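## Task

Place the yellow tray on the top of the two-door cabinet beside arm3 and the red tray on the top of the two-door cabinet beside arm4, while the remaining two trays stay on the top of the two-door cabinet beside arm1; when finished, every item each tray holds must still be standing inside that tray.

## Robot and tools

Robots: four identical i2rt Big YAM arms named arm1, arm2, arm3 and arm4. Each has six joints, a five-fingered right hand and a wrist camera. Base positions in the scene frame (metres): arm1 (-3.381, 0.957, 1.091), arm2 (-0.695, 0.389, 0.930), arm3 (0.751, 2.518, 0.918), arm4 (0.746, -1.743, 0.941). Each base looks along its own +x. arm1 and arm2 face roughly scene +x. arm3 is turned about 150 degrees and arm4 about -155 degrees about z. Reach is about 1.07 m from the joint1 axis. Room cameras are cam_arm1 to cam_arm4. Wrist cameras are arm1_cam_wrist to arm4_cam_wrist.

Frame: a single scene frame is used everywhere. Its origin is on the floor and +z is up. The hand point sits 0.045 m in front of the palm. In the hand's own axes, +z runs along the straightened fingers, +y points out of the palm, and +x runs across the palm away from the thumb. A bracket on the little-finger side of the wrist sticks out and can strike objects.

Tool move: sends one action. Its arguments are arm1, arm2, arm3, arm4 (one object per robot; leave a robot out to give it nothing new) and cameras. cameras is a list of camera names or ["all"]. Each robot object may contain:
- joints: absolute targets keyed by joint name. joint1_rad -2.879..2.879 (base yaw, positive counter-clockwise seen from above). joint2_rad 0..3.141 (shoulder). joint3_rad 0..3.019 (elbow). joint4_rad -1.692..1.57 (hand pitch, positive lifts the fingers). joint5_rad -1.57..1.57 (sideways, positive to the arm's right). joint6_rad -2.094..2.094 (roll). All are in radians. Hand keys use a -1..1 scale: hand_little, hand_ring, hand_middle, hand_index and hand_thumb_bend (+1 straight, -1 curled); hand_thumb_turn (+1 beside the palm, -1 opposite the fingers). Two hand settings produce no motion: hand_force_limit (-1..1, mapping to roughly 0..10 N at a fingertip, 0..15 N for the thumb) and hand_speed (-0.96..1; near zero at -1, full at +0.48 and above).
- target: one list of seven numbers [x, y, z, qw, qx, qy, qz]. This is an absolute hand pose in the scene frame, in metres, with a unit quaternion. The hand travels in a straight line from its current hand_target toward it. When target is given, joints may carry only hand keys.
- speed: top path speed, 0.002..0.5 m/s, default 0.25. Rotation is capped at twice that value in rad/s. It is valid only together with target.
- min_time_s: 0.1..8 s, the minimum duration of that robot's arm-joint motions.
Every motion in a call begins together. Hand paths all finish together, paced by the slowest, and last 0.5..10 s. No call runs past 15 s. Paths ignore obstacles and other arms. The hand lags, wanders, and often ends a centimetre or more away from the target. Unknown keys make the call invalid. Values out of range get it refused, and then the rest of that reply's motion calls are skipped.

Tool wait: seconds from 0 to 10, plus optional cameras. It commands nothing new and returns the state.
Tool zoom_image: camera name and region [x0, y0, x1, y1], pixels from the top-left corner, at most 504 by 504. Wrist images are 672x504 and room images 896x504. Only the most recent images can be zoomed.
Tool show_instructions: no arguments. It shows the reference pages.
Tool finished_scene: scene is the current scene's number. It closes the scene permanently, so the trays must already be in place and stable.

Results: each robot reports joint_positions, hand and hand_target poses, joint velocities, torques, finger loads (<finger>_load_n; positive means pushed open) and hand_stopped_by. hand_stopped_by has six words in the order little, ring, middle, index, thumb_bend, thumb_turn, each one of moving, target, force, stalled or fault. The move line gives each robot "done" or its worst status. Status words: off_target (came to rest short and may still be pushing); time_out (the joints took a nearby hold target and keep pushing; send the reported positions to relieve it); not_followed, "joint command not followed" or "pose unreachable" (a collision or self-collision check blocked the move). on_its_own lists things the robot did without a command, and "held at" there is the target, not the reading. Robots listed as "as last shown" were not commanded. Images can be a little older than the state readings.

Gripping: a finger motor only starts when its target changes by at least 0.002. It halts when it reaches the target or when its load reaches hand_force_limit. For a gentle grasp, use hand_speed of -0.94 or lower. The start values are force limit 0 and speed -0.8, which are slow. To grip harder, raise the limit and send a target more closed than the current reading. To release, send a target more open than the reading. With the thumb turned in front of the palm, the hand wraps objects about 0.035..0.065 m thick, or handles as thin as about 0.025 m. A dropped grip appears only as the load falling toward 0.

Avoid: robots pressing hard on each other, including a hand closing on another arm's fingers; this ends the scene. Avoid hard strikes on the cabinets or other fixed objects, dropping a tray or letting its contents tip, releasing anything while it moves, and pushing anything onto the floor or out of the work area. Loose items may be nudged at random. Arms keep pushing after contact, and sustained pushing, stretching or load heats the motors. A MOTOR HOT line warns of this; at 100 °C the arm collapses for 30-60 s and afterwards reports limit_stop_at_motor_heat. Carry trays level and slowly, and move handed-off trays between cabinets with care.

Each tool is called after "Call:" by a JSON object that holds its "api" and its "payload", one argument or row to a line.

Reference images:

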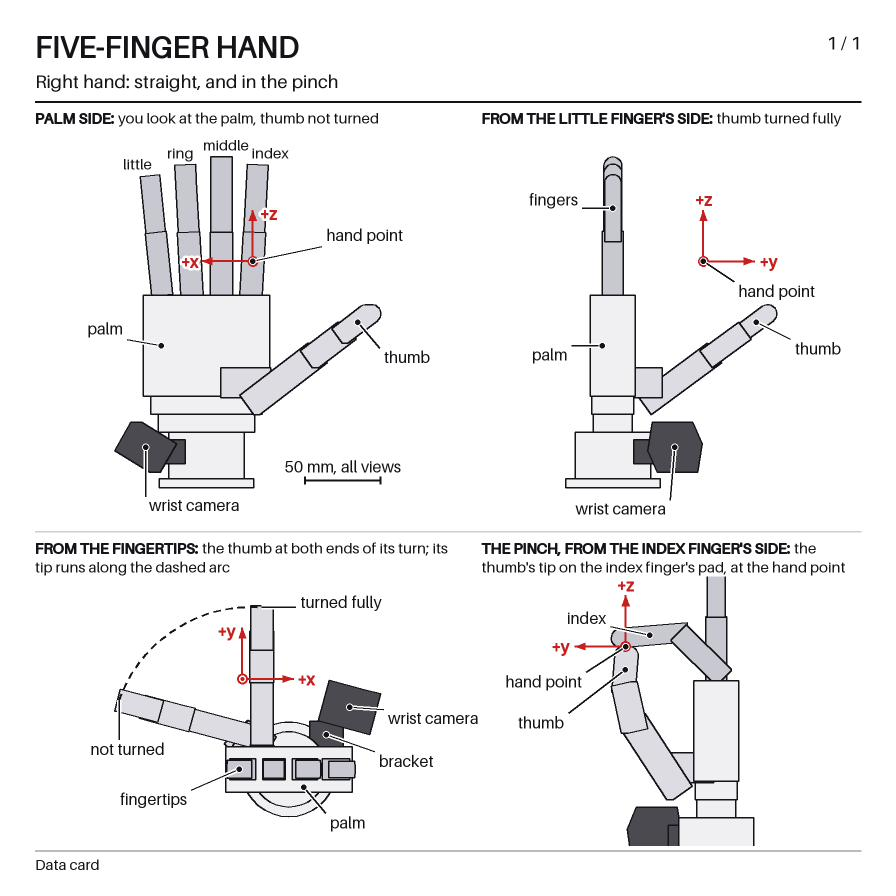

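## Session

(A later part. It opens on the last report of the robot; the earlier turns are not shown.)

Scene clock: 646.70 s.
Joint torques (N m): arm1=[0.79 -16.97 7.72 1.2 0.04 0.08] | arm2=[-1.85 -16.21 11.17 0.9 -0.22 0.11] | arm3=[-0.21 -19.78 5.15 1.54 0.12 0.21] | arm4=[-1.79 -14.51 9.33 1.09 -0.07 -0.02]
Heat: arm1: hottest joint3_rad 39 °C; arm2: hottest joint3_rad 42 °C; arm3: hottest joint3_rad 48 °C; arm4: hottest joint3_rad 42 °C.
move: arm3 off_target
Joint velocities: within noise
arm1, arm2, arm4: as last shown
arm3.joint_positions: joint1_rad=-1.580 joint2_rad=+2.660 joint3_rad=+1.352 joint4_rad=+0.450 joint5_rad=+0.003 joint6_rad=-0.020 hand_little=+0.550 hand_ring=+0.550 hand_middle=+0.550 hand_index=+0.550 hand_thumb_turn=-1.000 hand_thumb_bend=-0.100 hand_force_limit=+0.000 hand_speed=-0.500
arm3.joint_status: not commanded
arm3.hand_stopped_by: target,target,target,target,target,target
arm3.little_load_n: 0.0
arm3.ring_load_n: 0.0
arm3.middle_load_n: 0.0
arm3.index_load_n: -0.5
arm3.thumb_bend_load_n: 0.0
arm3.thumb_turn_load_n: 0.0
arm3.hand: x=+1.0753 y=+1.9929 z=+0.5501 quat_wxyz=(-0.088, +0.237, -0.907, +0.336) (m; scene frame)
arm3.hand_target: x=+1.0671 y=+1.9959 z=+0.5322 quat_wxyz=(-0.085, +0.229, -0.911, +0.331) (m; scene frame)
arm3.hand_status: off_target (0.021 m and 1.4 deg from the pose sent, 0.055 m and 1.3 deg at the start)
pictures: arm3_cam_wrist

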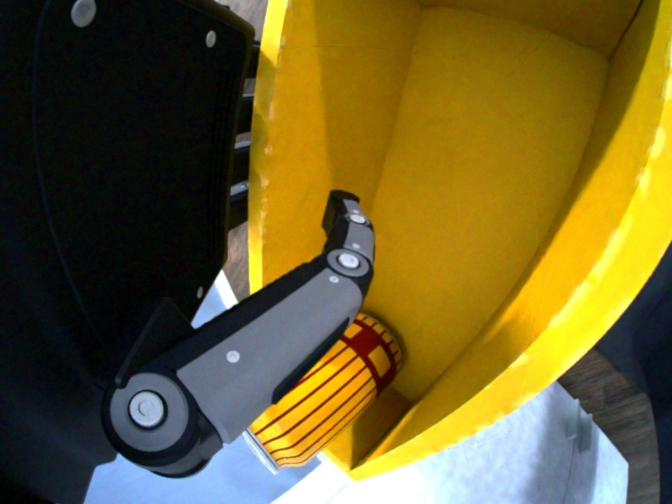

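Call:
{"api": "move", "payload": {
  "arm3": {"joints": {"hand_force_limit": -0.5, "hand_speed": -0.84, "hand_thumb_bend": -0.5}},
  "cameras": ["arm3_cam_wrist"]
}}

Call:
{"api": "move", "payload": {
  "arm3": {"joints": {"hand_force_limit": -0.2, "hand_speed": -0.85, "hand_little": -0.3, "hand_ring": -0.3, "hand_middle": -0.3, "hand_index": -0.3}},
  "cameras": ["arm3_cam_wrist"]
}}

Scene clock: 650.53 s.
Joint torques (N m): arm1=[0.79 -16.91 7.69 1.2 0.05 0.08] | arm2=[-2.2 -15.03 11.17 0.87 -0.19 0.11] | arm3=[-0.15 -19.78 5.14 1.5 0.12 0.2] | arm4=[-1.61 -14.21 9.28 1.18 -0.04 0.02]
Heat: arm1: hottest joint3_rad 39 °C; arm2: hottest joint3_rad 43 °C; arm3: hottest joint3_rad 47 °C; arm4: hottest joint3_rad 42 °C.
move: arm3 off_target
Joint velocities: within noise
arm1, arm2, arm4: as last shown
arm3.joint_positions: joint1_rad=-1.580 joint2_rad=+2.660 joint3_rad=+1.352 joint4_rad=+0.450 joint5_rad=+0.003 joint6_rad=-0.022 hand_little=+0.550 hand_ring=+0.550 hand_middle=+0.550 hand_index=+0.550 hand_thumb_turn=-1.000 hand_thumb_bend=-0.449 hand_force_limit=-0.500 hand_speed=-0.840
arm3.joint_status: hand_thumb_bend off_target (ended at -0.449, target -0.500); the others done
arm3.hand_stopped_by: target,target,target,target,force,target
arm3.little_load_n: 1.0
arm3.ring_load_n: 0.0
arm3.middle_load_n: 0.0
arm3.index_load_n: 0.0
arm3.thumb_bend_load_n: 4.5
arm3.thumb_turn_load_n: 0.0
arm3.hand: x=+1.0752 y=+1.9929 z=+0.5501 quat_wxyz=(-0.088, +0.237, -0.907, +0.336) (m; scene frame)
arm3.hand_target: x=+1.0671 y=+1.9958 z=+0.5324 quat_wxyz=(-0.085, +0.229, -0.911, +0.332) (m; scene frame)
arm3.hand_status: not commanded
pictures: arm3_cam_wrist

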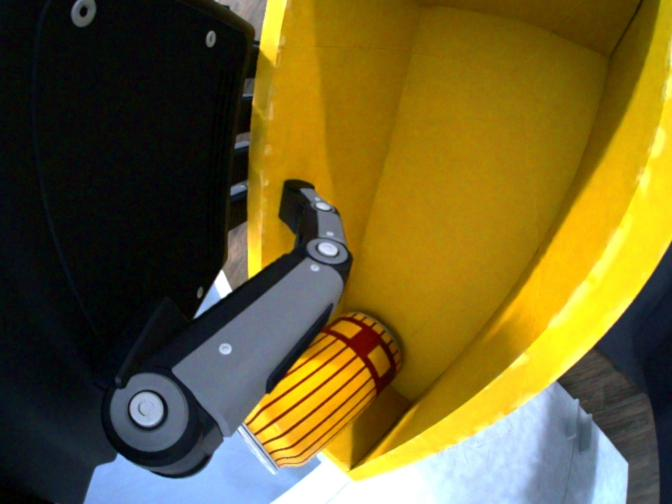

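Scene clock: 652.80 s.
Joint torques (N m): arm1=[0.85 -16.97 7.69 1.21 0.05 0.08] | arm2=[-1.85 -14.8 11.23 0.85 -0.23 0.11] | arm3=[-0.09 -19.72 5.12 1.47 0.17 0.31] | arm4=[-1.32 -15.15 9.25 1.07 -0.05 -0.04]
Heat: arm1: hottest joint3_rad 39 °C; arm2: hottest joint3_rad 43 °C; arm3: hottest joint3_rad 47 °C; arm4: hottest joint3_rad 42 °C.
move: arm3 off_target
Joint velocities: within noise
arm1, arm2, arm4: as last shown
arm3.joint_positions: joint1_rad=-1.582 joint2_rad=+2.660 joint3_rad=+1.352 joint4_rad=+0.452 joint5_rad=+0.002 joint6_rad=-0.030 hand_little=+0.302 hand_ring=+0.332 hand_middle=+0.346 hand_index=+0.345 hand_thumb_turn=-1.000 hand_thumb_bend=-0.448 hand_force_limit=-0.200 hand_speed=-0.850
arm3.joint_status: hand_little off_target (ended at +0.302, target -0.300); hand_ring off_target (ended at +0.332, target -0.300); hand_middle off_target (ended at +0.346, target -0.300); hand_index off_target (ended at +0.345, target -0.300); the others done
arm3.hand_stopped_by: force,force,force,force,force,target
arm3.little_load_n: 8.0
arm3.ring_load_n: 4.0
arm3.middle_load_n: 3.5
arm3.index_load_n: 2.0
arm3.thumb_bend_load_n: 8.0
arm3.thumb_turn_load_n: 2.5
arm3.hand: x=+1.0743 y=+1.9922 z=+0.5501 quat_wxyz=(-0.087, +0.240, -0.906, +0.337) (m; scene frame)
arm3.hand_target: x=+1.0670 y=+1.9956 z=+0.5325 quat_wxyz=(-0.085, +0.229, -0.911, +0.332) (m; scene frame)
arm3.hand_status: not commanded
pictures: arm3_cam_wrist

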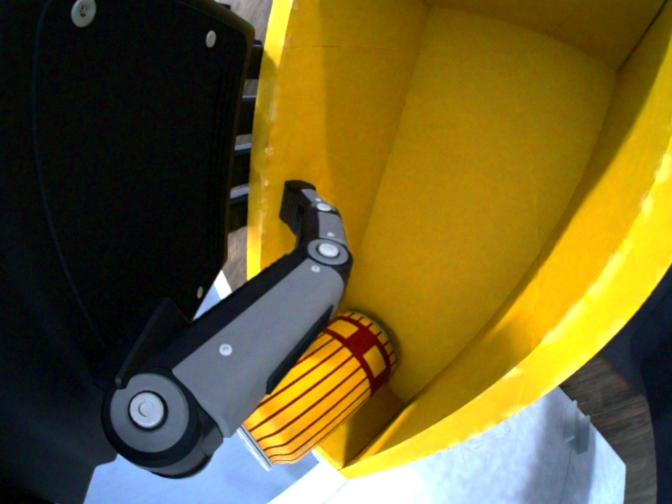

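Now the firm squeeze.

Call:
{"api": "move", "payload": {
  "arm3": {"joints": {"hand_force_limit": 0.85, "hand_speed": -0.88, "hand_little": -0.5, "hand_ring": -0.5, "hand_middle": -0.5, "hand_index": -0.5, "hand_thumb_bend": -0.85}},
  "cameras": ["arm3_cam_wrist"]
}}

Scene clock: 657.37 s.
Joint torques (N m): arm1=[0.91 -16.97 7.68 1.18 0.05 0.08] | arm2=[-1.79 -14.74 11.17 0.85 -0.21 0.1] | arm3=[0.26 -19.84 5.01 1.4 0.13 0.32] | arm4=[-1.85 -14.33 9.35 1.14 -0.06 0]
Heat: arm1: hottest joint3_rad 39 °C; arm2: hottest joint3_rad 43 °C; arm3: hottest joint3_rad 47 °C; arm4: hottest joint3_rad 42 °C.
move: arm3 off_target
Joint velocities: within noise
arm1, arm2, arm4: as last shown
arm3.joint_positions: joint1_rad=-1.585 joint2_rad=+2.661 joint3_rad=+1.355 joint4_rad=+0.454 joint5_rad=+0.003 joint6_rad=-0.030 hand_little=+0.293 hand_ring=+0.280 hand_middle=+0.306 hand_index=+0.314 hand_thumb_turn=-1.000 hand_thumb_bend=-0.463 hand_force_limit=+0.850 hand_speed=-0.880
arm3.joint_status: hand_little off_target (ended at +0.293, target -0.500); hand_ring off_target (ended at +0.280, target -0.500); hand_middle off_target (ended at +0.306, target -0.500); hand_index off_target (ended at +0.314, target -0.500); hand_thumb_bend off_target (ended at -0.463, target -0.850); the others done
arm3.hand_stopped_by: force,force,force,force,force,target
arm3.little_load_n: 0.0
arm3.ring_load_n: 11.5
arm3.middle_load_n: 8.0
arm3.index_load_n: 5.0
arm3.thumb_bend_load_n: 15.0
arm3.thumb_turn_load_n: 4.5
arm3.hand: x=+1.0731 y=+1.9898 z=+0.5501 quat_wxyz=(-0.086, +0.239, -0.906, +0.339) (m; scene frame)
arm3.hand_target: x=+1.0671 y=+1.9955 z=+0.5322 quat_wxyz=(-0.085, +0.228, -0.911, +0.332) (m; scene frame)
arm3.hand_status: not commanded
pictures: arm3_cam_wrist

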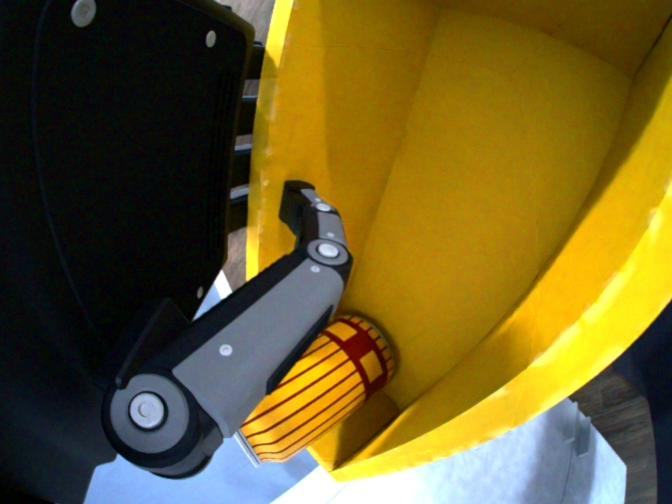

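Call:
{"api": "move", "payload": {
  "arm3": {"joints": {"hand_force_limit": 1.0, "hand_speed": -0.86, "hand_little": -0.55, "hand_ring": -0.55, "hand_middle": -0.55, "hand_index": -0.55, "hand_thumb_bend": -0.88}}
}}

Scene clock: 659.83 s.
Joint torques (N m): arm1=[0.91 -16.97 7.69 1.2 0.04 0.08] | arm2=[-1.49 -14.62 11.21 0.88 -0.17 0.07] | arm3=[0.26 -19.9 4.92 1.35 0.13 0.29] | arm4=[-1.73 -14.74 9.33 1.07 -0.06 -0.03]
Heat: arm1: hottest joint3_rad 39 °C; arm2: hottest joint3_rad 43 °C; arm3: hottest joint3_rad 47 °C; arm4: hottest joint3_rad 42 °C.
move: arm3 off_target
Joint velocities: within noise
arm1, arm2, arm4: as last shown
arm1.ring_load_n: -0.5
arm3.joint_positions: joint1_rad=-1.586 joint2_rad=+2.661 joint3_rad=+1.355 joint4_rad=+0.455 joint5_rad=+0.003 joint6_rad=-0.028 hand_little=+0.231 hand_ring=+0.279 hand_middle=+0.296 hand_index=+0.292 hand_thumb_turn=-1.000 hand_thumb_bend=-0.463 hand_force_limit=+1.000 hand_speed=-0.860
arm3.joint_status: hand_little off_target (ended at +0.231, target -0.550); hand_ring off_target (ended at +0.279, target -0.550); hand_middle off_target (ended at +0.296, target -0.550); hand_index off_target (ended at +0.292, target -0.550); hand_thumb_bend off_target (ended at -0.463, target -0.880); the others done
arm3.hand_stopped_by: force,force,force,force,force,target
arm3.little_load_n: 12.0
arm3.ring_load_n: 0.5
arm3.middle_load_n: 5.0
arm3.index_load_n: 12.0
arm3.thumb_bend_load_n: 18.0
arm3.thumb_turn_load_n: 5.0
arm3.hand: x=+1.0726 y=+1.9890 z=+0.5503 quat_wxyz=(-0.086, +0.237, -0.906, +0.340) (m; scene frame)
arm3.hand_target: x=+1.0664 y=+1.9956 z=+0.5322 quat_wxyz=(-0.085, +0.228, -0.912, +0.331) (m; scene frame)
arm3.hand_status: not commanded
pictures: none

Call:
{"api": "move", "payload": {
  "arm3": {"target": [1.062, 2.0, 0.70, 0.1238, -0.2105, 0.8991, -0.3633], "speed": 0.1},
  "cameras": ["arm3_cam_wrist", "cam_arm3"]
}}

Call:
{"api": "zoom_image", "payload": {
  "camera": "cam_arm3",
  "region": [340, 180, 480, 320]
}}

Scene clock: 665.03 s.
Joint torques (N m): arm1=[0.85 -16.91 7.69 1.21 0.04 0.08] | arm2=[-1.9 -14.8 11.28 0.9 -0.2 0.09] | arm3=[0.03 -26.87 4.82 1.13 -0.77 0.49] | arm4=[-1.14 -14.56 9.5 1.13 -0.07 -0.03]
Heat: arm1: hottest joint3_rad 39 °C; arm2: hottest joint3_rad 43 °C; arm3: hottest joint3_rad 46 °C; arm4: hottest joint3_rad 42 °C.
move: arm3 off_target
Joint velocities: within noise
arm1.joint_positions: joint1_rad=+1.645 joint2_rad=+1.834 joint3_rad=+1.069 joint4_rad=+0.003 joint5_rad=+0.042 joint6_rad=+0.050 hand_little=+0.550 hand_ring=+0.550 hand_middle=+0.200 hand_index=+0.550 hand_thumb_turn=-1.000 hand_thumb_bend=-0.030 hand_force_limit=+1.000 hand_speed=-0.700
arm1.joint_status: not commanded
arm1.hand_stopped_by: target,target,target,target,target,target
arm1.little_load_n: 0.0
arm1.ring_load_n: 0.0
arm1.middle_load_n: 0.0
arm1.index_load_n: 0.0
arm1.thumb_bend_load_n: 0.0
arm1.thumb_turn_load_n: 0.0
arm1.hand: x=-3.3185 y=+0.3439 z=+1.0743 quat_wxyz=(+0.000, +0.002, +0.920, -0.392) (m; scene frame)
arm1.hand_target: x=-3.3145 y=+0.3425 z=+1.0787 quat_wxyz=(+0.002, +0.005, +0.921, -0.391) (m; scene frame)
arm1.hand_status: not commanded
arm2.joint_positions: joint1_rad=-0.874 joint2_rad=+1.783 joint3_rad=+1.036 joint4_rad=-0.162 joint5_rad=+0.015 joint6_rad=-0.036 hand_little=+0.450 hand_ring=+0.450 hand_middle=+0.445 hand_index=+0.450 hand_thumb_turn=-1.000 hand_thumb_bend=+0.200 hand_force_limit=+0.850 hand_speed=-0.840
arm2.joint_status: not commanded
arm2.hand_stopped_by: target,target,target,target,target,target
arm2.little_load_n: 0.0
arm2.ring_load_n: 0.0
arm2.middle_load_n: 0.0
arm2.index_load_n: 0.0
arm2.thumb_bend_load_n: 0.0
arm2.thumb_turn_load_n: 0.0
arm2.hand: x=-1.0388 y=+0.8376 z=+0.9113 quat_wxyz=(-0.318, +0.896, +0.299, -0.082) (m; scene frame)
arm2.hand_target: x=-1.0477 y=+0.8515 z=+0.9295 quat_wxyz=(-0.331, +0.893, +0.293, -0.088) (m; scene frame)
arm2.hand_status: not commanded
arm3.joint_positions: joint1_rad=-1.605 joint2_rad=+2.361 joint3_rad=+1.070 joint4_rad=+0.429 joint5_rad=-0.024 joint6_rad=-0.014 hand_little=+0.231 hand_ring=+0.279 hand_middle=+0.296 hand_index=+0.293 hand_thumb_turn=-1.000 hand_thumb_bend=-0.461 hand_force_limit=+1.000 hand_speed=-0.860
arm3.joint_status: not commanded
arm3.hand_stopped_by: force,force,force,force,force,target
arm3.little_load_n: 1.0
arm3.ring_load_n: 0.0
arm3.middle_load_n: 0.0
arm3.index_load_n: 17.5
arm3.thumb_bend_load_n: 24.0
arm3.thumb_turn_load_n: 6.0
arm3.hand: x=+1.0452 y=+2.0273 z=+0.6551 quat_wxyz=(-0.097, +0.228, -0.910, +0.332) (m; scene frame)
arm3.hand_target: x=+1.0601 y=+1.9982 z=+0.6979 quat_wxyz=(-0.118, +0.209, -0.900, +0.365) (m; scene frame)
arm3.hand_status: off_target (0.055 m and 5.3 deg from the pose sent, 0.151 m and 6.0 deg at the start)
arm4.joint_positions: joint1_rad=-0.078 joint2_rad=+1.823 joint3_rad=+1.010 joint4_rad=+0.029 joint5_rad=-0.078 joint6_rad=+0.034 hand_little=+0.550 hand_ring=+0.550 hand_middle=+0.550 hand_index=+0.550 hand_thumb_turn=-1.000 hand_thumb_bend=-0.050 hand_force_limit=+0.850 hand_speed=-0.750
arm4.joint_status: not commanded
arm4.hand_stopped_by: target,target,target,target,target,target
arm4.little_load_n: 0.0
arm4.ring_load_n: -0.5
arm4.middle_load_n: 0.0
arm4.index_load_n: 0.0
arm4.thumb_bend_load_n: 0.5
arm4.thumb_turn_load_n: 0.0
arm4.hand: x=+1.2841 y=-1.9908 z=+0.9151 quat_wxyz=(-0.231, +0.465, -0.797, +0.308) (m; scene frame)
arm4.hand_target: x=+1.2912 y=-1.9967 z=+0.9293 quat_wxyz=(-0.236, +0.459, -0.797, +0.314) (m; scene frame)
arm4.hand_status: not commanded
pictures: arm3_cam_wrist, cam_arm3

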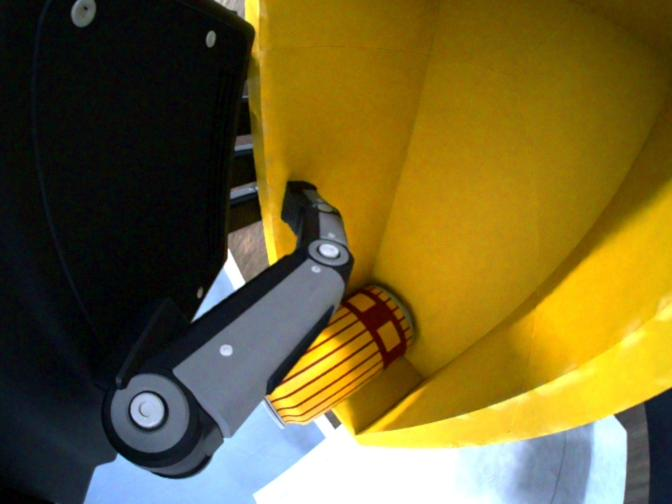

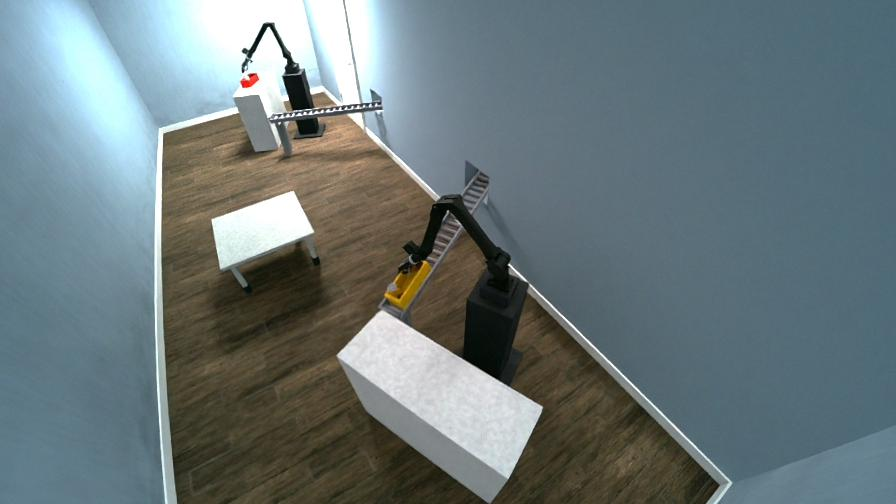

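Scaled by 3.600 from the camera's 896x504 image, which has a finer 1280x720 frame.

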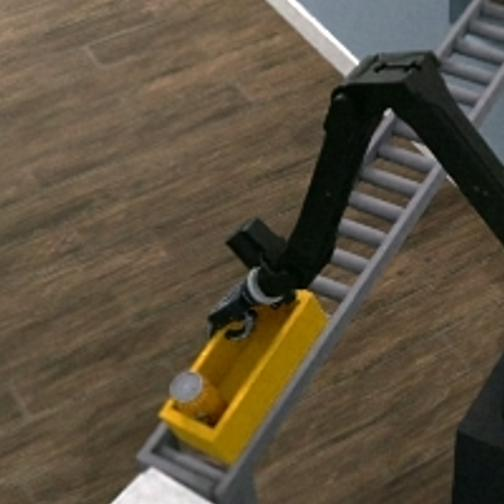

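Call:
{"api": "move", "payload": {
  "arm3": {"joints": {"hand_force_limit": 0.6, "hand_speed": -0.88, "hand_little": -0.6, "hand_ring": -0.6, "hand_middle": -0.6}},
  "cameras": ["arm3_cam_wrist"]
}}

Scene clock: 676.33 s.
Joint torques (N m): arm1=[0.91 -16.97 7.68 1.2 0.05 0.08] | arm2=[-1.44 -15.33 11.25 0.77 -0.2 0.11] | arm3=[0.09 -26.93 4.79 1.14 -0.73 0.49] | arm4=[-1.85 -14.8 9.42 1.14 -0.08 0]
Heat: arm1: hottest joint3_rad 39 °C; arm2: hottest joint3_rad 44 °C; arm3: hottest joint3_rad 46 °C; arm4: hottest joint3_rad 42 °C.
move: arm3 off_target
Joint velocities: within noise
arm1, arm2, arm4: as last shown
arm3.joint_positions: joint1_rad=-1.605 joint2_rad=+2.361 joint3_rad=+1.070 joint4_rad=+0.429 joint5_rad=-0.026 joint6_rad=-0.014 hand_little=+0.056 hand_ring=+0.170 hand_middle=+0.243 hand_index=+0.292 hand_thumb_turn=-1.000 hand_thumb_bend=-0.461 hand_force_limit=+0.600 hand_speed=-0.880
arm3.joint_status: hand_little off_target (ended at +0.056, target -0.600); hand_ring off_target (ended at +0.170, target -0.600); hand_middle off_target (ended at +0.243, target -0.600); the others done
arm3.hand_stopped_by: force,force,force,force,force,target
arm3.little_load_n: 10.0
arm3.ring_load_n: 1.0
arm3.middle_load_n: 0.5
arm3.index_load_n: 10.0
arm3.thumb_bend_load_n: 21.0
arm3.thumb_turn_load_n: 6.0
arm3.hand: x=+1.0454 y=+2.0275 z=+0.6552 quat_wxyz=(-0.098, +0.228, -0.910, +0.332) (m; scene frame)
arm3.hand_target: x=+1.0604 y=+1.9983 z=+0.6980 quat_wxyz=(-0.118, +0.210, -0.899, +0.365) (m; scene frame)
arm3.hand_status: not commanded
arm4.ring_load_n: 0.0
arm4.thumb_bend_load_n: -0.5
pictures: arm3_cam_wrist

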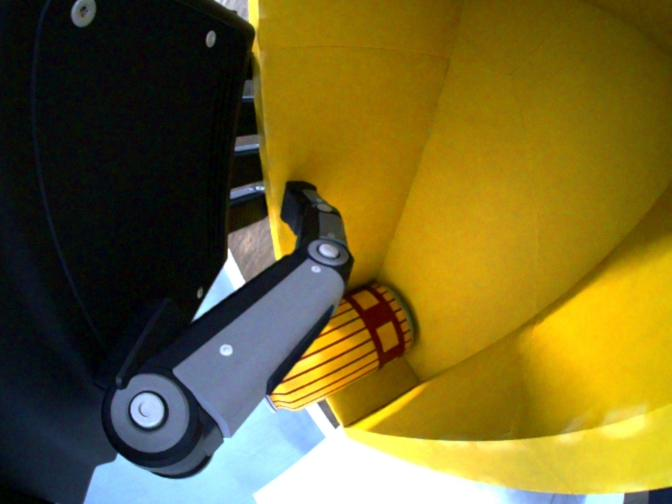

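Call:
{"api": "move", "payload": {
  "arm3": {"target": [1.056, 1.992, 0.82, 0.2012, -0.1767, 0.9010, -0.3414], "speed": 0.1},
  "cameras": ["arm3_cam_wrist", "cam_arm3"]
}}

Call:
{"api": "zoom_image", "payload": {
  "camera": "cam_arm3",
  "region": [340, 180, 480, 320]
}}

Scene clock: 682.53 s.
Joint torques (N m): arm1=[0.91 -16.97 7.69 1.18 0.05 0.08] | arm2=[-1.2 -15.09 11.23 0.88 -0.25 0.11] | arm3=[0.15 -26.17 6.95 0.99 -1.18 0.96] | arm4=[-1.2 -14.21 9.29 1.09 -0.07 0]
Heat: arm1: hottest joint3_rad 39 °C; arm2: hottest joint3_rad 44 °C; arm3: hottest joint3_rad 45 °C; arm4: hottest joint3_rad 42 °C.
move: arm3 off_target
Joint velocities: within noise
arm1, arm2, arm4: as last shown
arm3.joint_positions: joint1_rad=-1.679 joint2_rad=+2.103 joint3_rad=+1.036 joint4_rad=+0.200 joint5_rad=-0.208 joint6_rad=+0.018 hand_little=+0.056 hand_ring=+0.170 hand_middle=+0.243 hand_index=+0.292 hand_thumb_turn=-1.000 hand_thumb_bend=-0.461 hand_force_limit=+0.600 hand_speed=-0.880
arm3.joint_status: not commanded
arm3.hand_stopped_by: force,force,force,force,force,target
arm3.little_load_n: 10.5
arm3.ring_load_n: 1.0
arm3.middle_load_n: 0.0
arm3.index_load_n: 9.5
arm3.thumb_bend_load_n: 21.5
arm3.thumb_turn_load_n: 6.0
arm3.hand: x=+1.0427 y=+2.0148 z=+0.7688 quat_wxyz=(-0.173, +0.209, -0.910, +0.312) (m; scene frame)
arm3.hand_target: x=+1.0566 y=+1.9918 z=+0.8171 quat_wxyz=(-0.203, +0.178, -0.901, +0.340) (m; scene frame)
arm3.hand_status: off_target (0.058 m and 6.1 deg from the pose sent, 0.169 m and 13.3 deg at the start)
arm4.thumb_bend_load_n: 0.0
pictures: arm3_cam_wrist, cam_arm3

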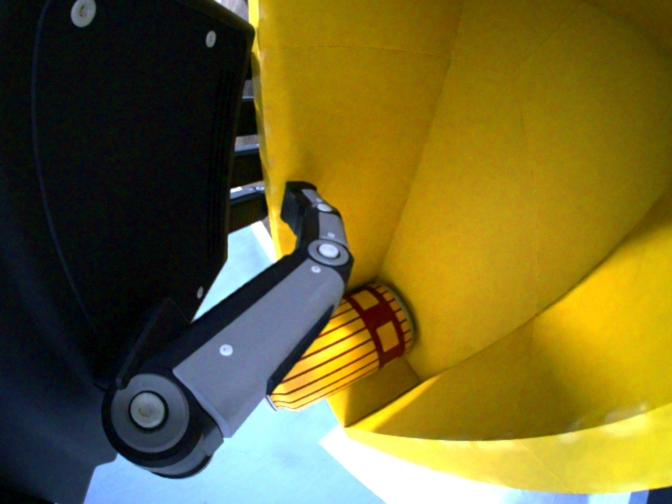

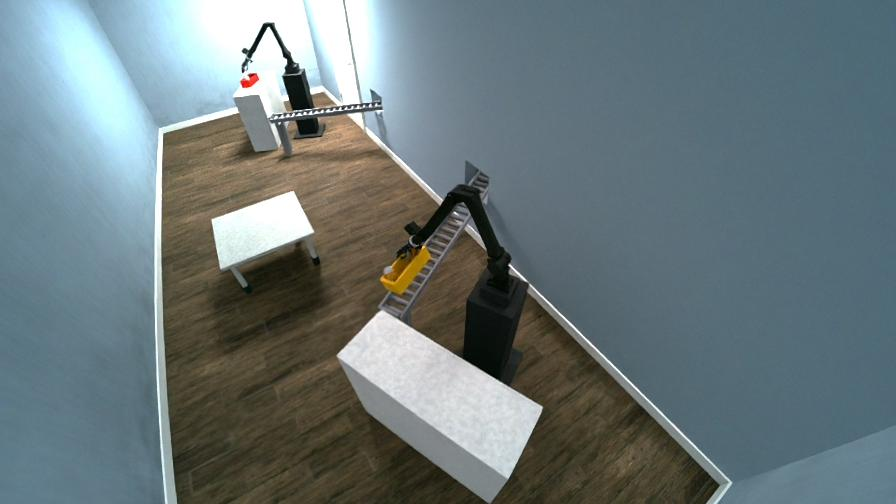

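Scaled by 3.600 from the camera's 896x504 image, which has a finer 1280x720 frame.

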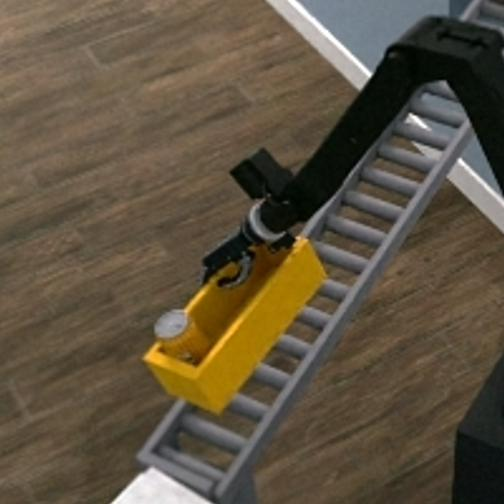

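Call:
{"api": "move", "payload": {
  "arm3": {"target": [1.058, 1.985, 0.99, 0.2026, -0.1748, 0.8980, -0.3492], "speed": 0.13},
  "cameras": ["cam_arm3", "arm3_cam_wrist"]
}}

Call:
{"api": "zoom_image", "payload": {
  "camera": "cam_arm3",
  "region": [340, 160, 480, 300]
}}

Scene clock: 687.87 s.
Joint torques (N m): arm1=[0.85 -16.97 7.69 1.2 0.05 0.08] | arm2=[-1.96 -15.03 11.3 0.85 -0.19 0.08] | arm3=[0.15 -24 14.94 0.91 -1.04 0.94] | arm4=[-1.38 -14.97 9.42 1.18 -0.08 -0.03]
Heat: arm1: hottest joint3_rad 39 °C; arm2: hottest joint3_rad 45 °C; arm3: hottest joint3_rad 46 °C; arm4: hottest joint3_rad 42 °C.
move: arm3 off_target
Joint velocities: within noise
arm1, arm2, arm4: as last shown
arm3.joint_positions: joint1_rad=-1.679 joint2_rad=+1.773 joint3_rad=+1.050 joint4_rad=-0.191 joint5_rad=-0.208 joint6_rad=+0.026 hand_little=+0.056 hand_ring=+0.170 hand_middle=+0.243 hand_index=+0.292 hand_thumb_turn=-1.000 hand_thumb_bend=-0.461 hand_force_limit=+0.600 hand_speed=-0.880
arm3.joint_status: not commanded
arm3.hand_stopped_by: force,force,force,force,force,target
arm3.little_load_n: 10.5
arm3.ring_load_n: 1.0
arm3.middle_load_n: 0.5
arm3.index_load_n: 10.0
arm3.thumb_bend_load_n: 21.5
arm3.thumb_turn_load_n: 6.0
arm3.hand: x=+1.0346 y=+2.0293 z=+0.9108 quat_wxyz=(-0.171, +0.205, -0.919, +0.289) (m; scene frame)
arm3.hand_target: x=+1.0556 y=+1.9879 z=+0.9901 quat_wxyz=(-0.204, +0.176, -0.897, +0.350) (m; scene frame)
arm3.hand_status: off_target (0.094 m and 8.9 deg from the pose sent, 0.224 m and 6.9 deg at the start; pose on its path clipped on 17 of 68 steps)
pictures: arm3_cam_wrist, cam_arm3

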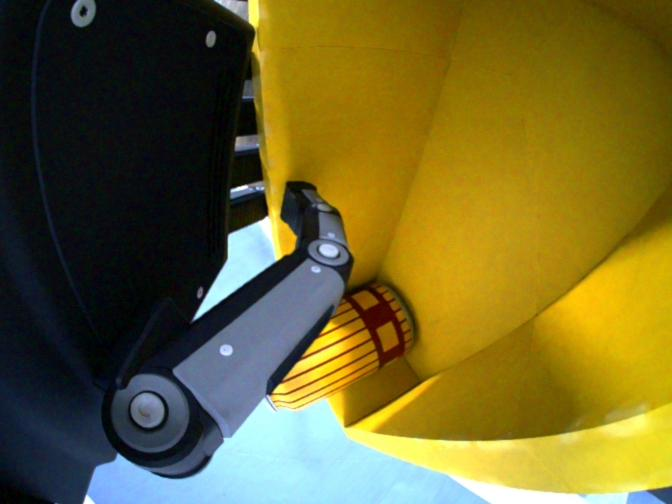

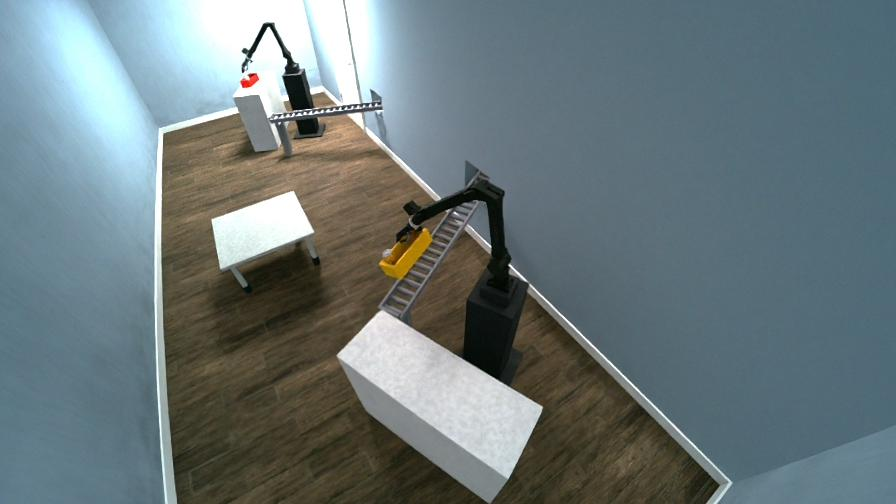

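Scaled by 3.600 from the camera's 896x504 image, which has a finer 1280x720 frame.

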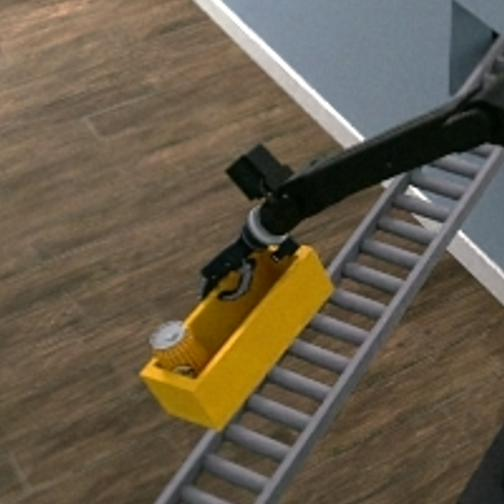

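Call:
{"api": "move", "payload": {
  "arm3": {"joints": {"joint1_rad": -0.056}, "min_time_s": 4.5},
  "cameras": ["cam_arm3", "arm3_cam_wrist"]
}}

Call:
{"api": "zoom_image", "payload": {
  "camera": "cam_arm3",
  "region": [330, 240, 590, 500]
}}

Scene clock: 695.57 s.
Joint torques (N m): arm1=[0.91 -17.08 7.69 1.18 0.04 0.09] | arm2=[-1.85 -15.62 11.28 0.84 -0.24 0.06] | arm3=[-0.21 -23.88 15.12 0.96 -0.86 0.9] | arm4=[-1.44 -14.74 9.35 1.01 -0.06 0.03]
Heat: arm1: hottest joint3_rad 39 °C; arm2: hottest joint3_rad 45 °C; arm3: hottest joint3_rad 47 °C; arm4: hottest joint3_rad 42 °C.
move: arm3 done
Joint velocities: within noise
arm1, arm2, arm4: as last shown
arm2.ring_load_n: 0.5
arm2.index_load_n: 0.5
arm3.joint_positions: joint1_rad=-0.042 joint2_rad=+1.773 joint3_rad=+1.050 joint4_rad=-0.191 joint5_rad=-0.213 joint6_rad=+0.029 hand_little=+0.056 hand_ring=+0.170 hand_middle=+0.243 hand_index=+0.292 hand_thumb_turn=-1.000 hand_thumb_bend=-0.461 hand_force_limit=+0.600 hand_speed=-0.880
arm3.joint_status: all done
arm3.hand_stopped_by: force,force,force,force,force,target
arm3.little_load_n: 10.5
arm3.ring_load_n: 0.5
arm3.middle_load_n: 0.5
arm3.index_load_n: 10.0
arm3.thumb_bend_load_n: 21.0
arm3.thumb_turn_load_n: 5.5
arm3.hand: x=+1.2195 y=+2.8347 z=+0.9224 quat_wxyz=(-0.334, +0.810, -0.475, +0.081) (m; scene frame)
arm3.hand_target: x=+1.2590 y=+2.8564 z=+1.0024 quat_wxyz=(-0.401, +0.774, -0.481, +0.100) (m; scene frame)
arm3.hand_status: not commanded
pictures: arm3_cam_wrist, cam_arm3

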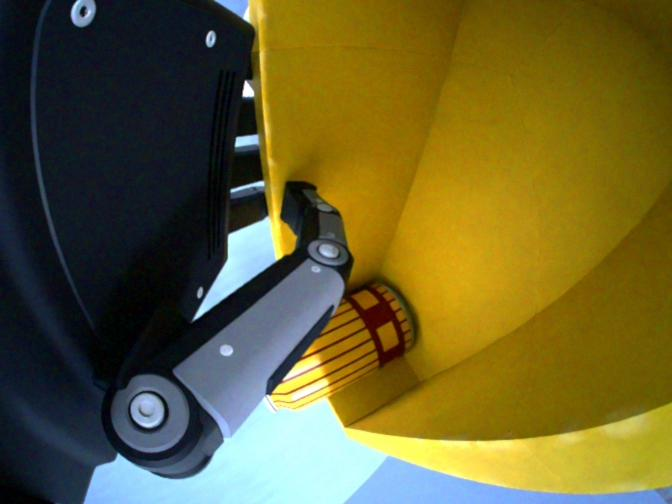

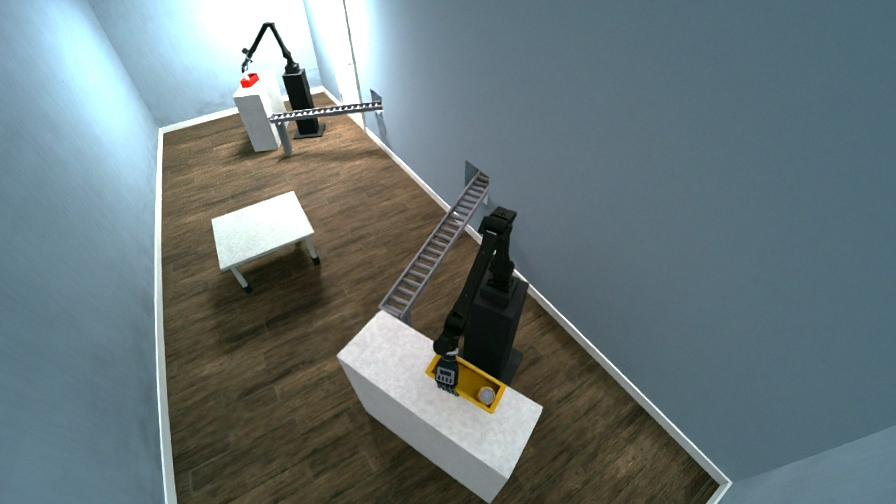

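Scaled by 1.938 from the camera's 896x504 image, which has a finer 1280x720 frame.

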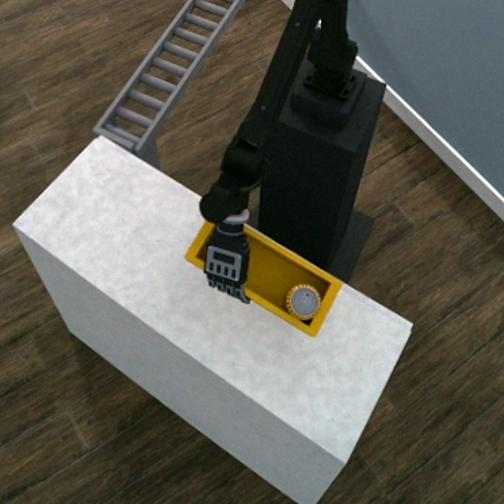

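Call:
{"api": "move", "payload": {
  "arm3": {"target": [1.287, 2.873, 0.925, 0.401, -0.774, 0.481, -0.100], "speed": 0.1},
  "cameras": ["cam_arm3", "arm3_cam_wrist"]
}}

Call:
{"api": "zoom_image", "payload": {
  "camera": "cam_arm3",
  "region": [330, 240, 590, 500]
}}

Scene clock: 700.53 s.
Joint torques (N m): arm1=[0.91 -17.03 7.71 1.2 0.04 0.08] | arm2=[-1.85 -15.85 11.29 0.87 -0.23 0.04] | arm3=[-0.03 -20.84 14.09 2.52 -1.02 0.89] | arm4=[-1.55 -14.51 9.4 1.16 -0.04 -0.02]
Heat: arm1: hottest joint3_rad 39 °C; arm2: hottest joint3_rad 45 °C; arm3: hottest joint3_rad 48 °C; arm4: hottest joint3_rad 42 °C.
move: arm3 off_target
Joint velocities: within noise
arm1, arm2, arm4: as last shown
arm2.ring_load_n: 0.0
arm2.index_load_n: 0.0
arm3.joint_positions: joint1_rad=-0.049 joint2_rad=+1.901 joint3_rad=+1.070 joint4_rad=-0.077 joint5_rad=-0.213 joint6_rad=+0.029 hand_little=+0.056 hand_ring=+0.170 hand_middle=+0.243 hand_index=+0.292 hand_thumb_turn=-1.000 hand_thumb_bend=-0.461 hand_force_limit=+0.600 hand_speed=-0.880
arm3.joint_status: not commanded
arm3.hand_stopped_by: force,force,force,force,force,target
arm3.little_load_n: 10.0
arm3.ring_load_n: 1.0
arm3.middle_load_n: 0.5
arm3.index_load_n: 10.0
arm3.thumb_bend_load_n: 21.0
arm3.thumb_turn_load_n: 5.5
arm3.hand: x=+1.2378 y=+2.8391 z=+0.8731 quat_wxyz=(-0.337, +0.807, -0.477, +0.083) (m; scene frame)
arm3.hand_target: x=+1.2837 y=+2.8659 z=+0.9279 quat_wxyz=(-0.400, +0.773, -0.482, +0.100) (m; scene frame)
arm3.hand_status: off_target (0.079 m and 8.5 deg from the pose sent, 0.078 m and 9.0 deg at the start)
arm4.index_load_n: -0.5
pictures: arm3_cam_wrist, cam_arm3

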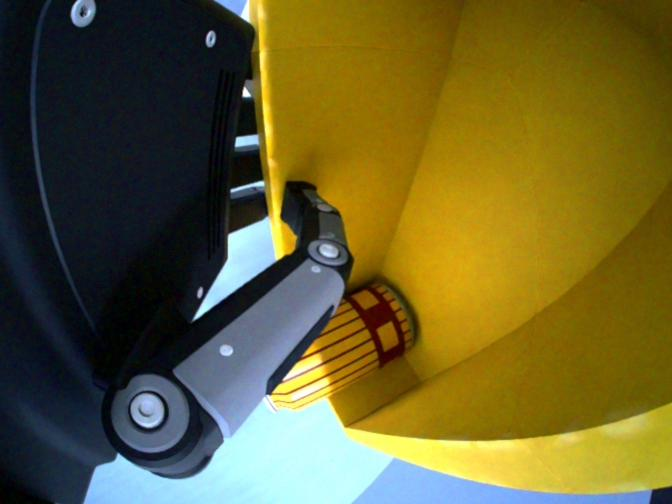

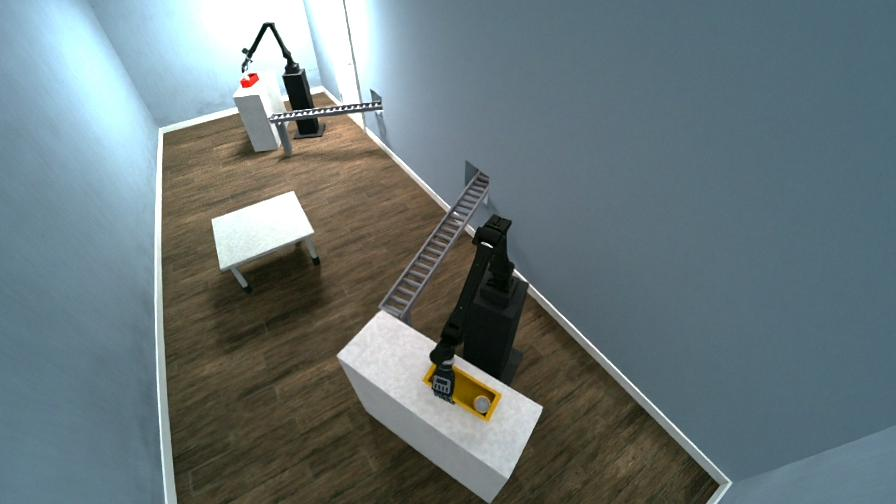

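Scaled by 1.938 from the camera's 896x504 image, which has a finer 1280x720 frame.

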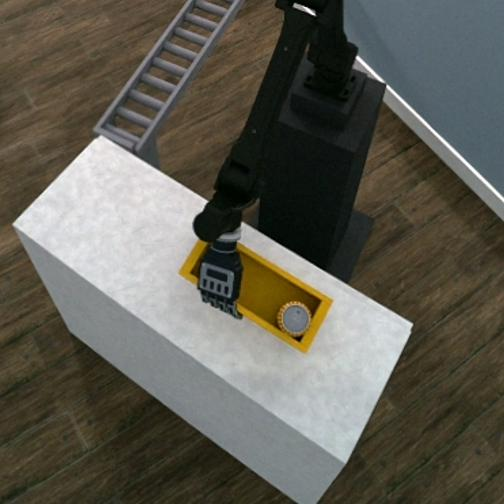

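Call:
{"api": "move", "payload": {
  "arm3": {"target": [1.283, 2.866, 0.88, 0.401, -0.774, 0.481, -0.100], "speed": 0.07},
  "cameras": ["cam_arm3", "arm3_cam_wrist"]
}}

Call:
{"api": "zoom_image", "payload": {
  "camera": "cam_arm3",
  "region": [400, 320, 540, 460]
}}

Scene clock: 702.93 s.
Joint torques (N m): arm1=[0.91 -17.03 7.68 1.2 0.05 0.08] | arm2=[-1.49 -15.38 11.3 0.98 -0.21 0.12] | arm3=[-0.09 -20.48 11.07 2.67 -0.78 0.77] | arm4=[-1.2 -14.8 9.44 1.11 -0.07 -0.04]
Heat: arm1: hottest joint3_rad 39 °C; arm2: hottest joint3_rad 45 °C; arm3: hottest joint3_rad 50 °C; arm4: hottest joint3_rad 42 °C.
move: arm3 off_target
Joint velocities: within noise
arm1, arm2, arm4: as last shown
arm3.joint_positions: joint1_rad=-0.051 joint2_rad=+1.973 joint3_rad=+1.070 joint4_rad=+0.033 joint5_rad=-0.224 joint6_rad=+0.033 hand_little=+0.056 hand_ring=+0.170 hand_middle=+0.243 hand_index=+0.292 hand_thumb_turn=-1.000 hand_thumb_bend=-0.461 hand_force_limit=+0.600 hand_speed=-0.880
arm3.joint_status: not commanded
arm3.hand_stopped_by: force,force,force,force,force,target
arm3.little_load_n: 10.0
arm3.ring_load_n: 0.5
arm3.middle_load_n: 0.0
arm3.index_load_n: 8.5
arm3.thumb_bend_load_n: 21.5
arm3.thumb_turn_load_n: 5.5
arm3.hand: x=+1.2478 y=+2.8457 z=+0.8463 quat_wxyz=(-0.354, +0.802, -0.473, +0.088) (m; scene frame)
arm3.hand_target: x=+1.2808 y=+2.8639 z=+0.8806 quat_wxyz=(-0.400, +0.775, -0.480, +0.099) (m; scene frame)
arm3.hand_status: off_target (0.053 m and 6.5 deg from the pose sent, 0.053 m and 8.5 deg at the start)
arm4.index_load_n: 0.0
pictures: arm3_cam_wrist, cam_arm3

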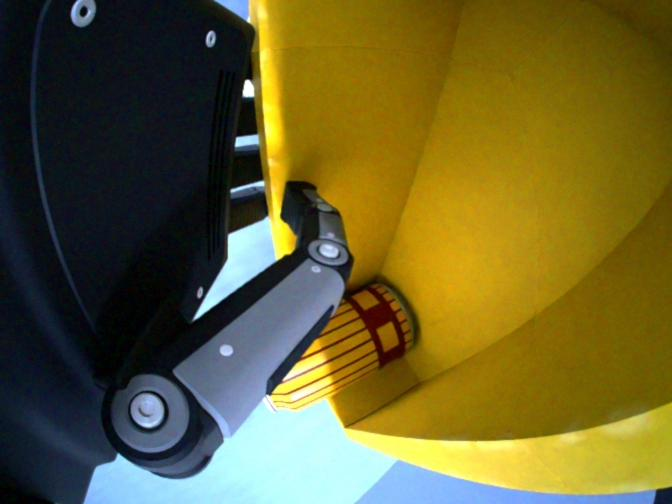

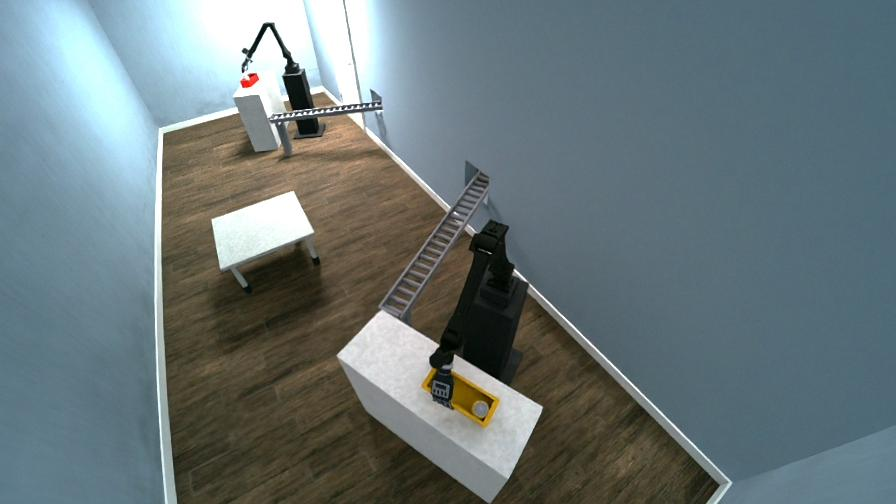

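Scaled by 3.600 from the camera's 896x504 image, which has a finer 1280x720 frame.

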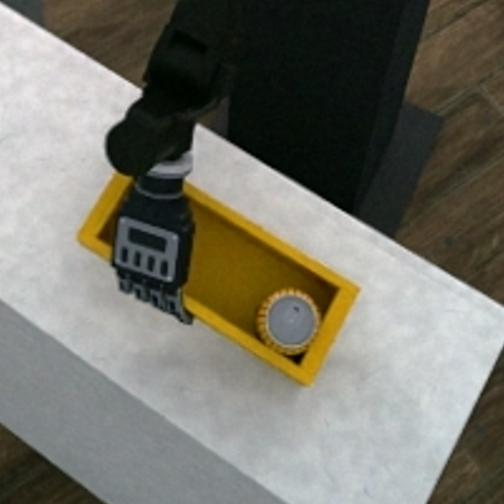

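Call:
{"api": "move", "payload": {
  "arm3": {"target": [1.276, 2.861, 0.855, 0.401, -0.774, 0.481, -0.100], "speed": 0.06},
  "cameras": ["cam_arm3", "arm3_cam_wrist"]
}}

Call:
{"api": "zoom_image", "payload": {
  "camera": "cam_arm3",
  "region": [400, 320, 540, 460]
}}

Scene clock: 706.50 s.
Joint torques (N m): arm1=[0.91 -17.03 7.69 1.18 0.04 0.07] | arm2=[-1.38 -15.15 11.07 0.98 -0.2 0.13] | arm3=[-0.26 -19.49 8.66 2.58 -0.38 0.57] | arm4=[-2.08 -14.68 9.39 1.21 -0.03 -0.01]
Heat: arm1: hottest joint3_rad 39 °C; arm2: hottest joint3_rad 45 °C; arm3: hottest joint3_rad 51 °C; arm4: hottest joint3_rad 42 °C.
move: arm3 off_target
Joint velocities: within noise
arm1, arm2, arm4: as last shown
arm3.joint_positions: joint1_rad=-0.051 joint2_rad=+1.999 joint3_rad=+1.070 joint4_rad=+0.107 joint5_rad=-0.231 joint6_rad=+0.052 hand_little=+0.056 hand_ring=+0.170 hand_middle=+0.243 hand_index=+0.292 hand_thumb_turn=-1.000 hand_thumb_bend=-0.461 hand_force_limit=+0.600 hand_speed=-0.880
arm3.joint_status: not commanded
arm3.hand_stopped_by: force,force,force,force,force,target
arm3.little_load_n: 9.5
arm3.ring_load_n: 1.0
arm3.middle_load_n: 0.0
arm3.index_load_n: 6.5
arm3.thumb_bend_load_n: 21.0
arm3.thumb_turn_load_n: 5.0
arm3.hand: x=+1.2570 y=+2.8529 z=+0.8418 quat_wxyz=(-0.375, +0.792, -0.472, +0.094) (m; scene frame)
arm3.hand_target: x=+1.2758 y=+2.8603 z=+0.8553 quat_wxyz=(-0.400, +0.774, -0.481, +0.100) (m; scene frame)
arm3.hand_status: off_target (0.025 m and 3.8 deg from the pose sent, 0.033 m and 6.5 deg at the start)
arm4.thumb_bend_load_n: 0.5
pictures: arm3_cam_wrist, cam_arm3

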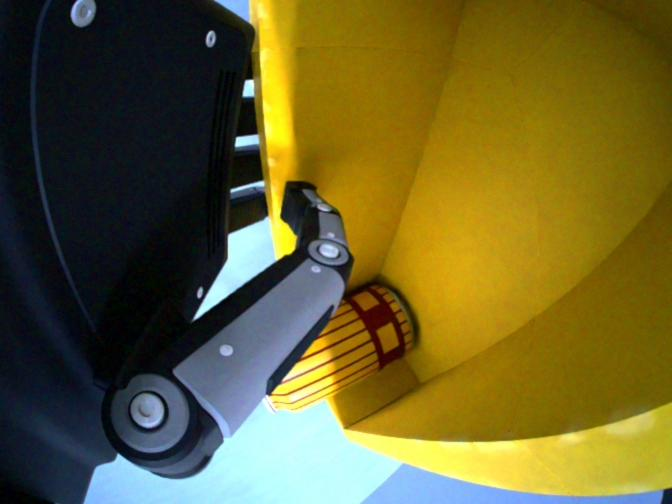

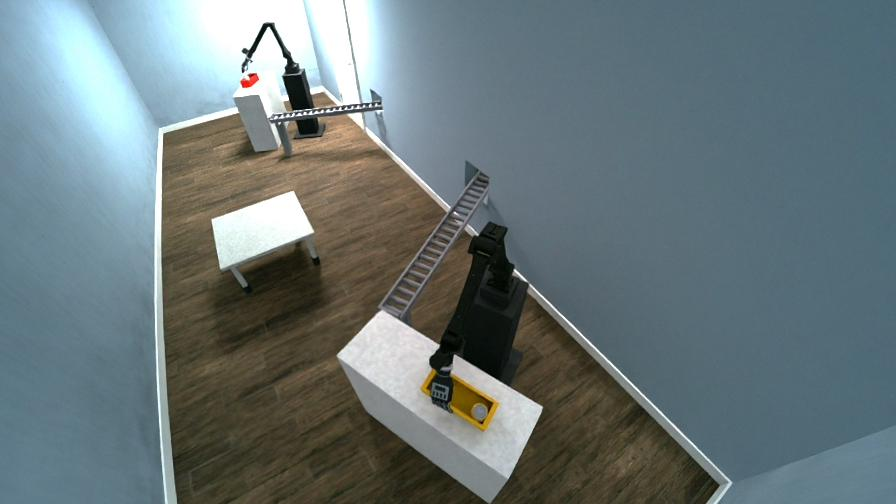

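Scaled by 3.600 from the camera's 896x504 image, which has a finer 1280x720 frame.

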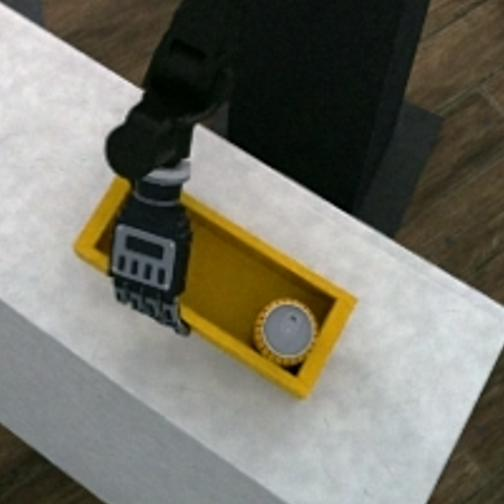

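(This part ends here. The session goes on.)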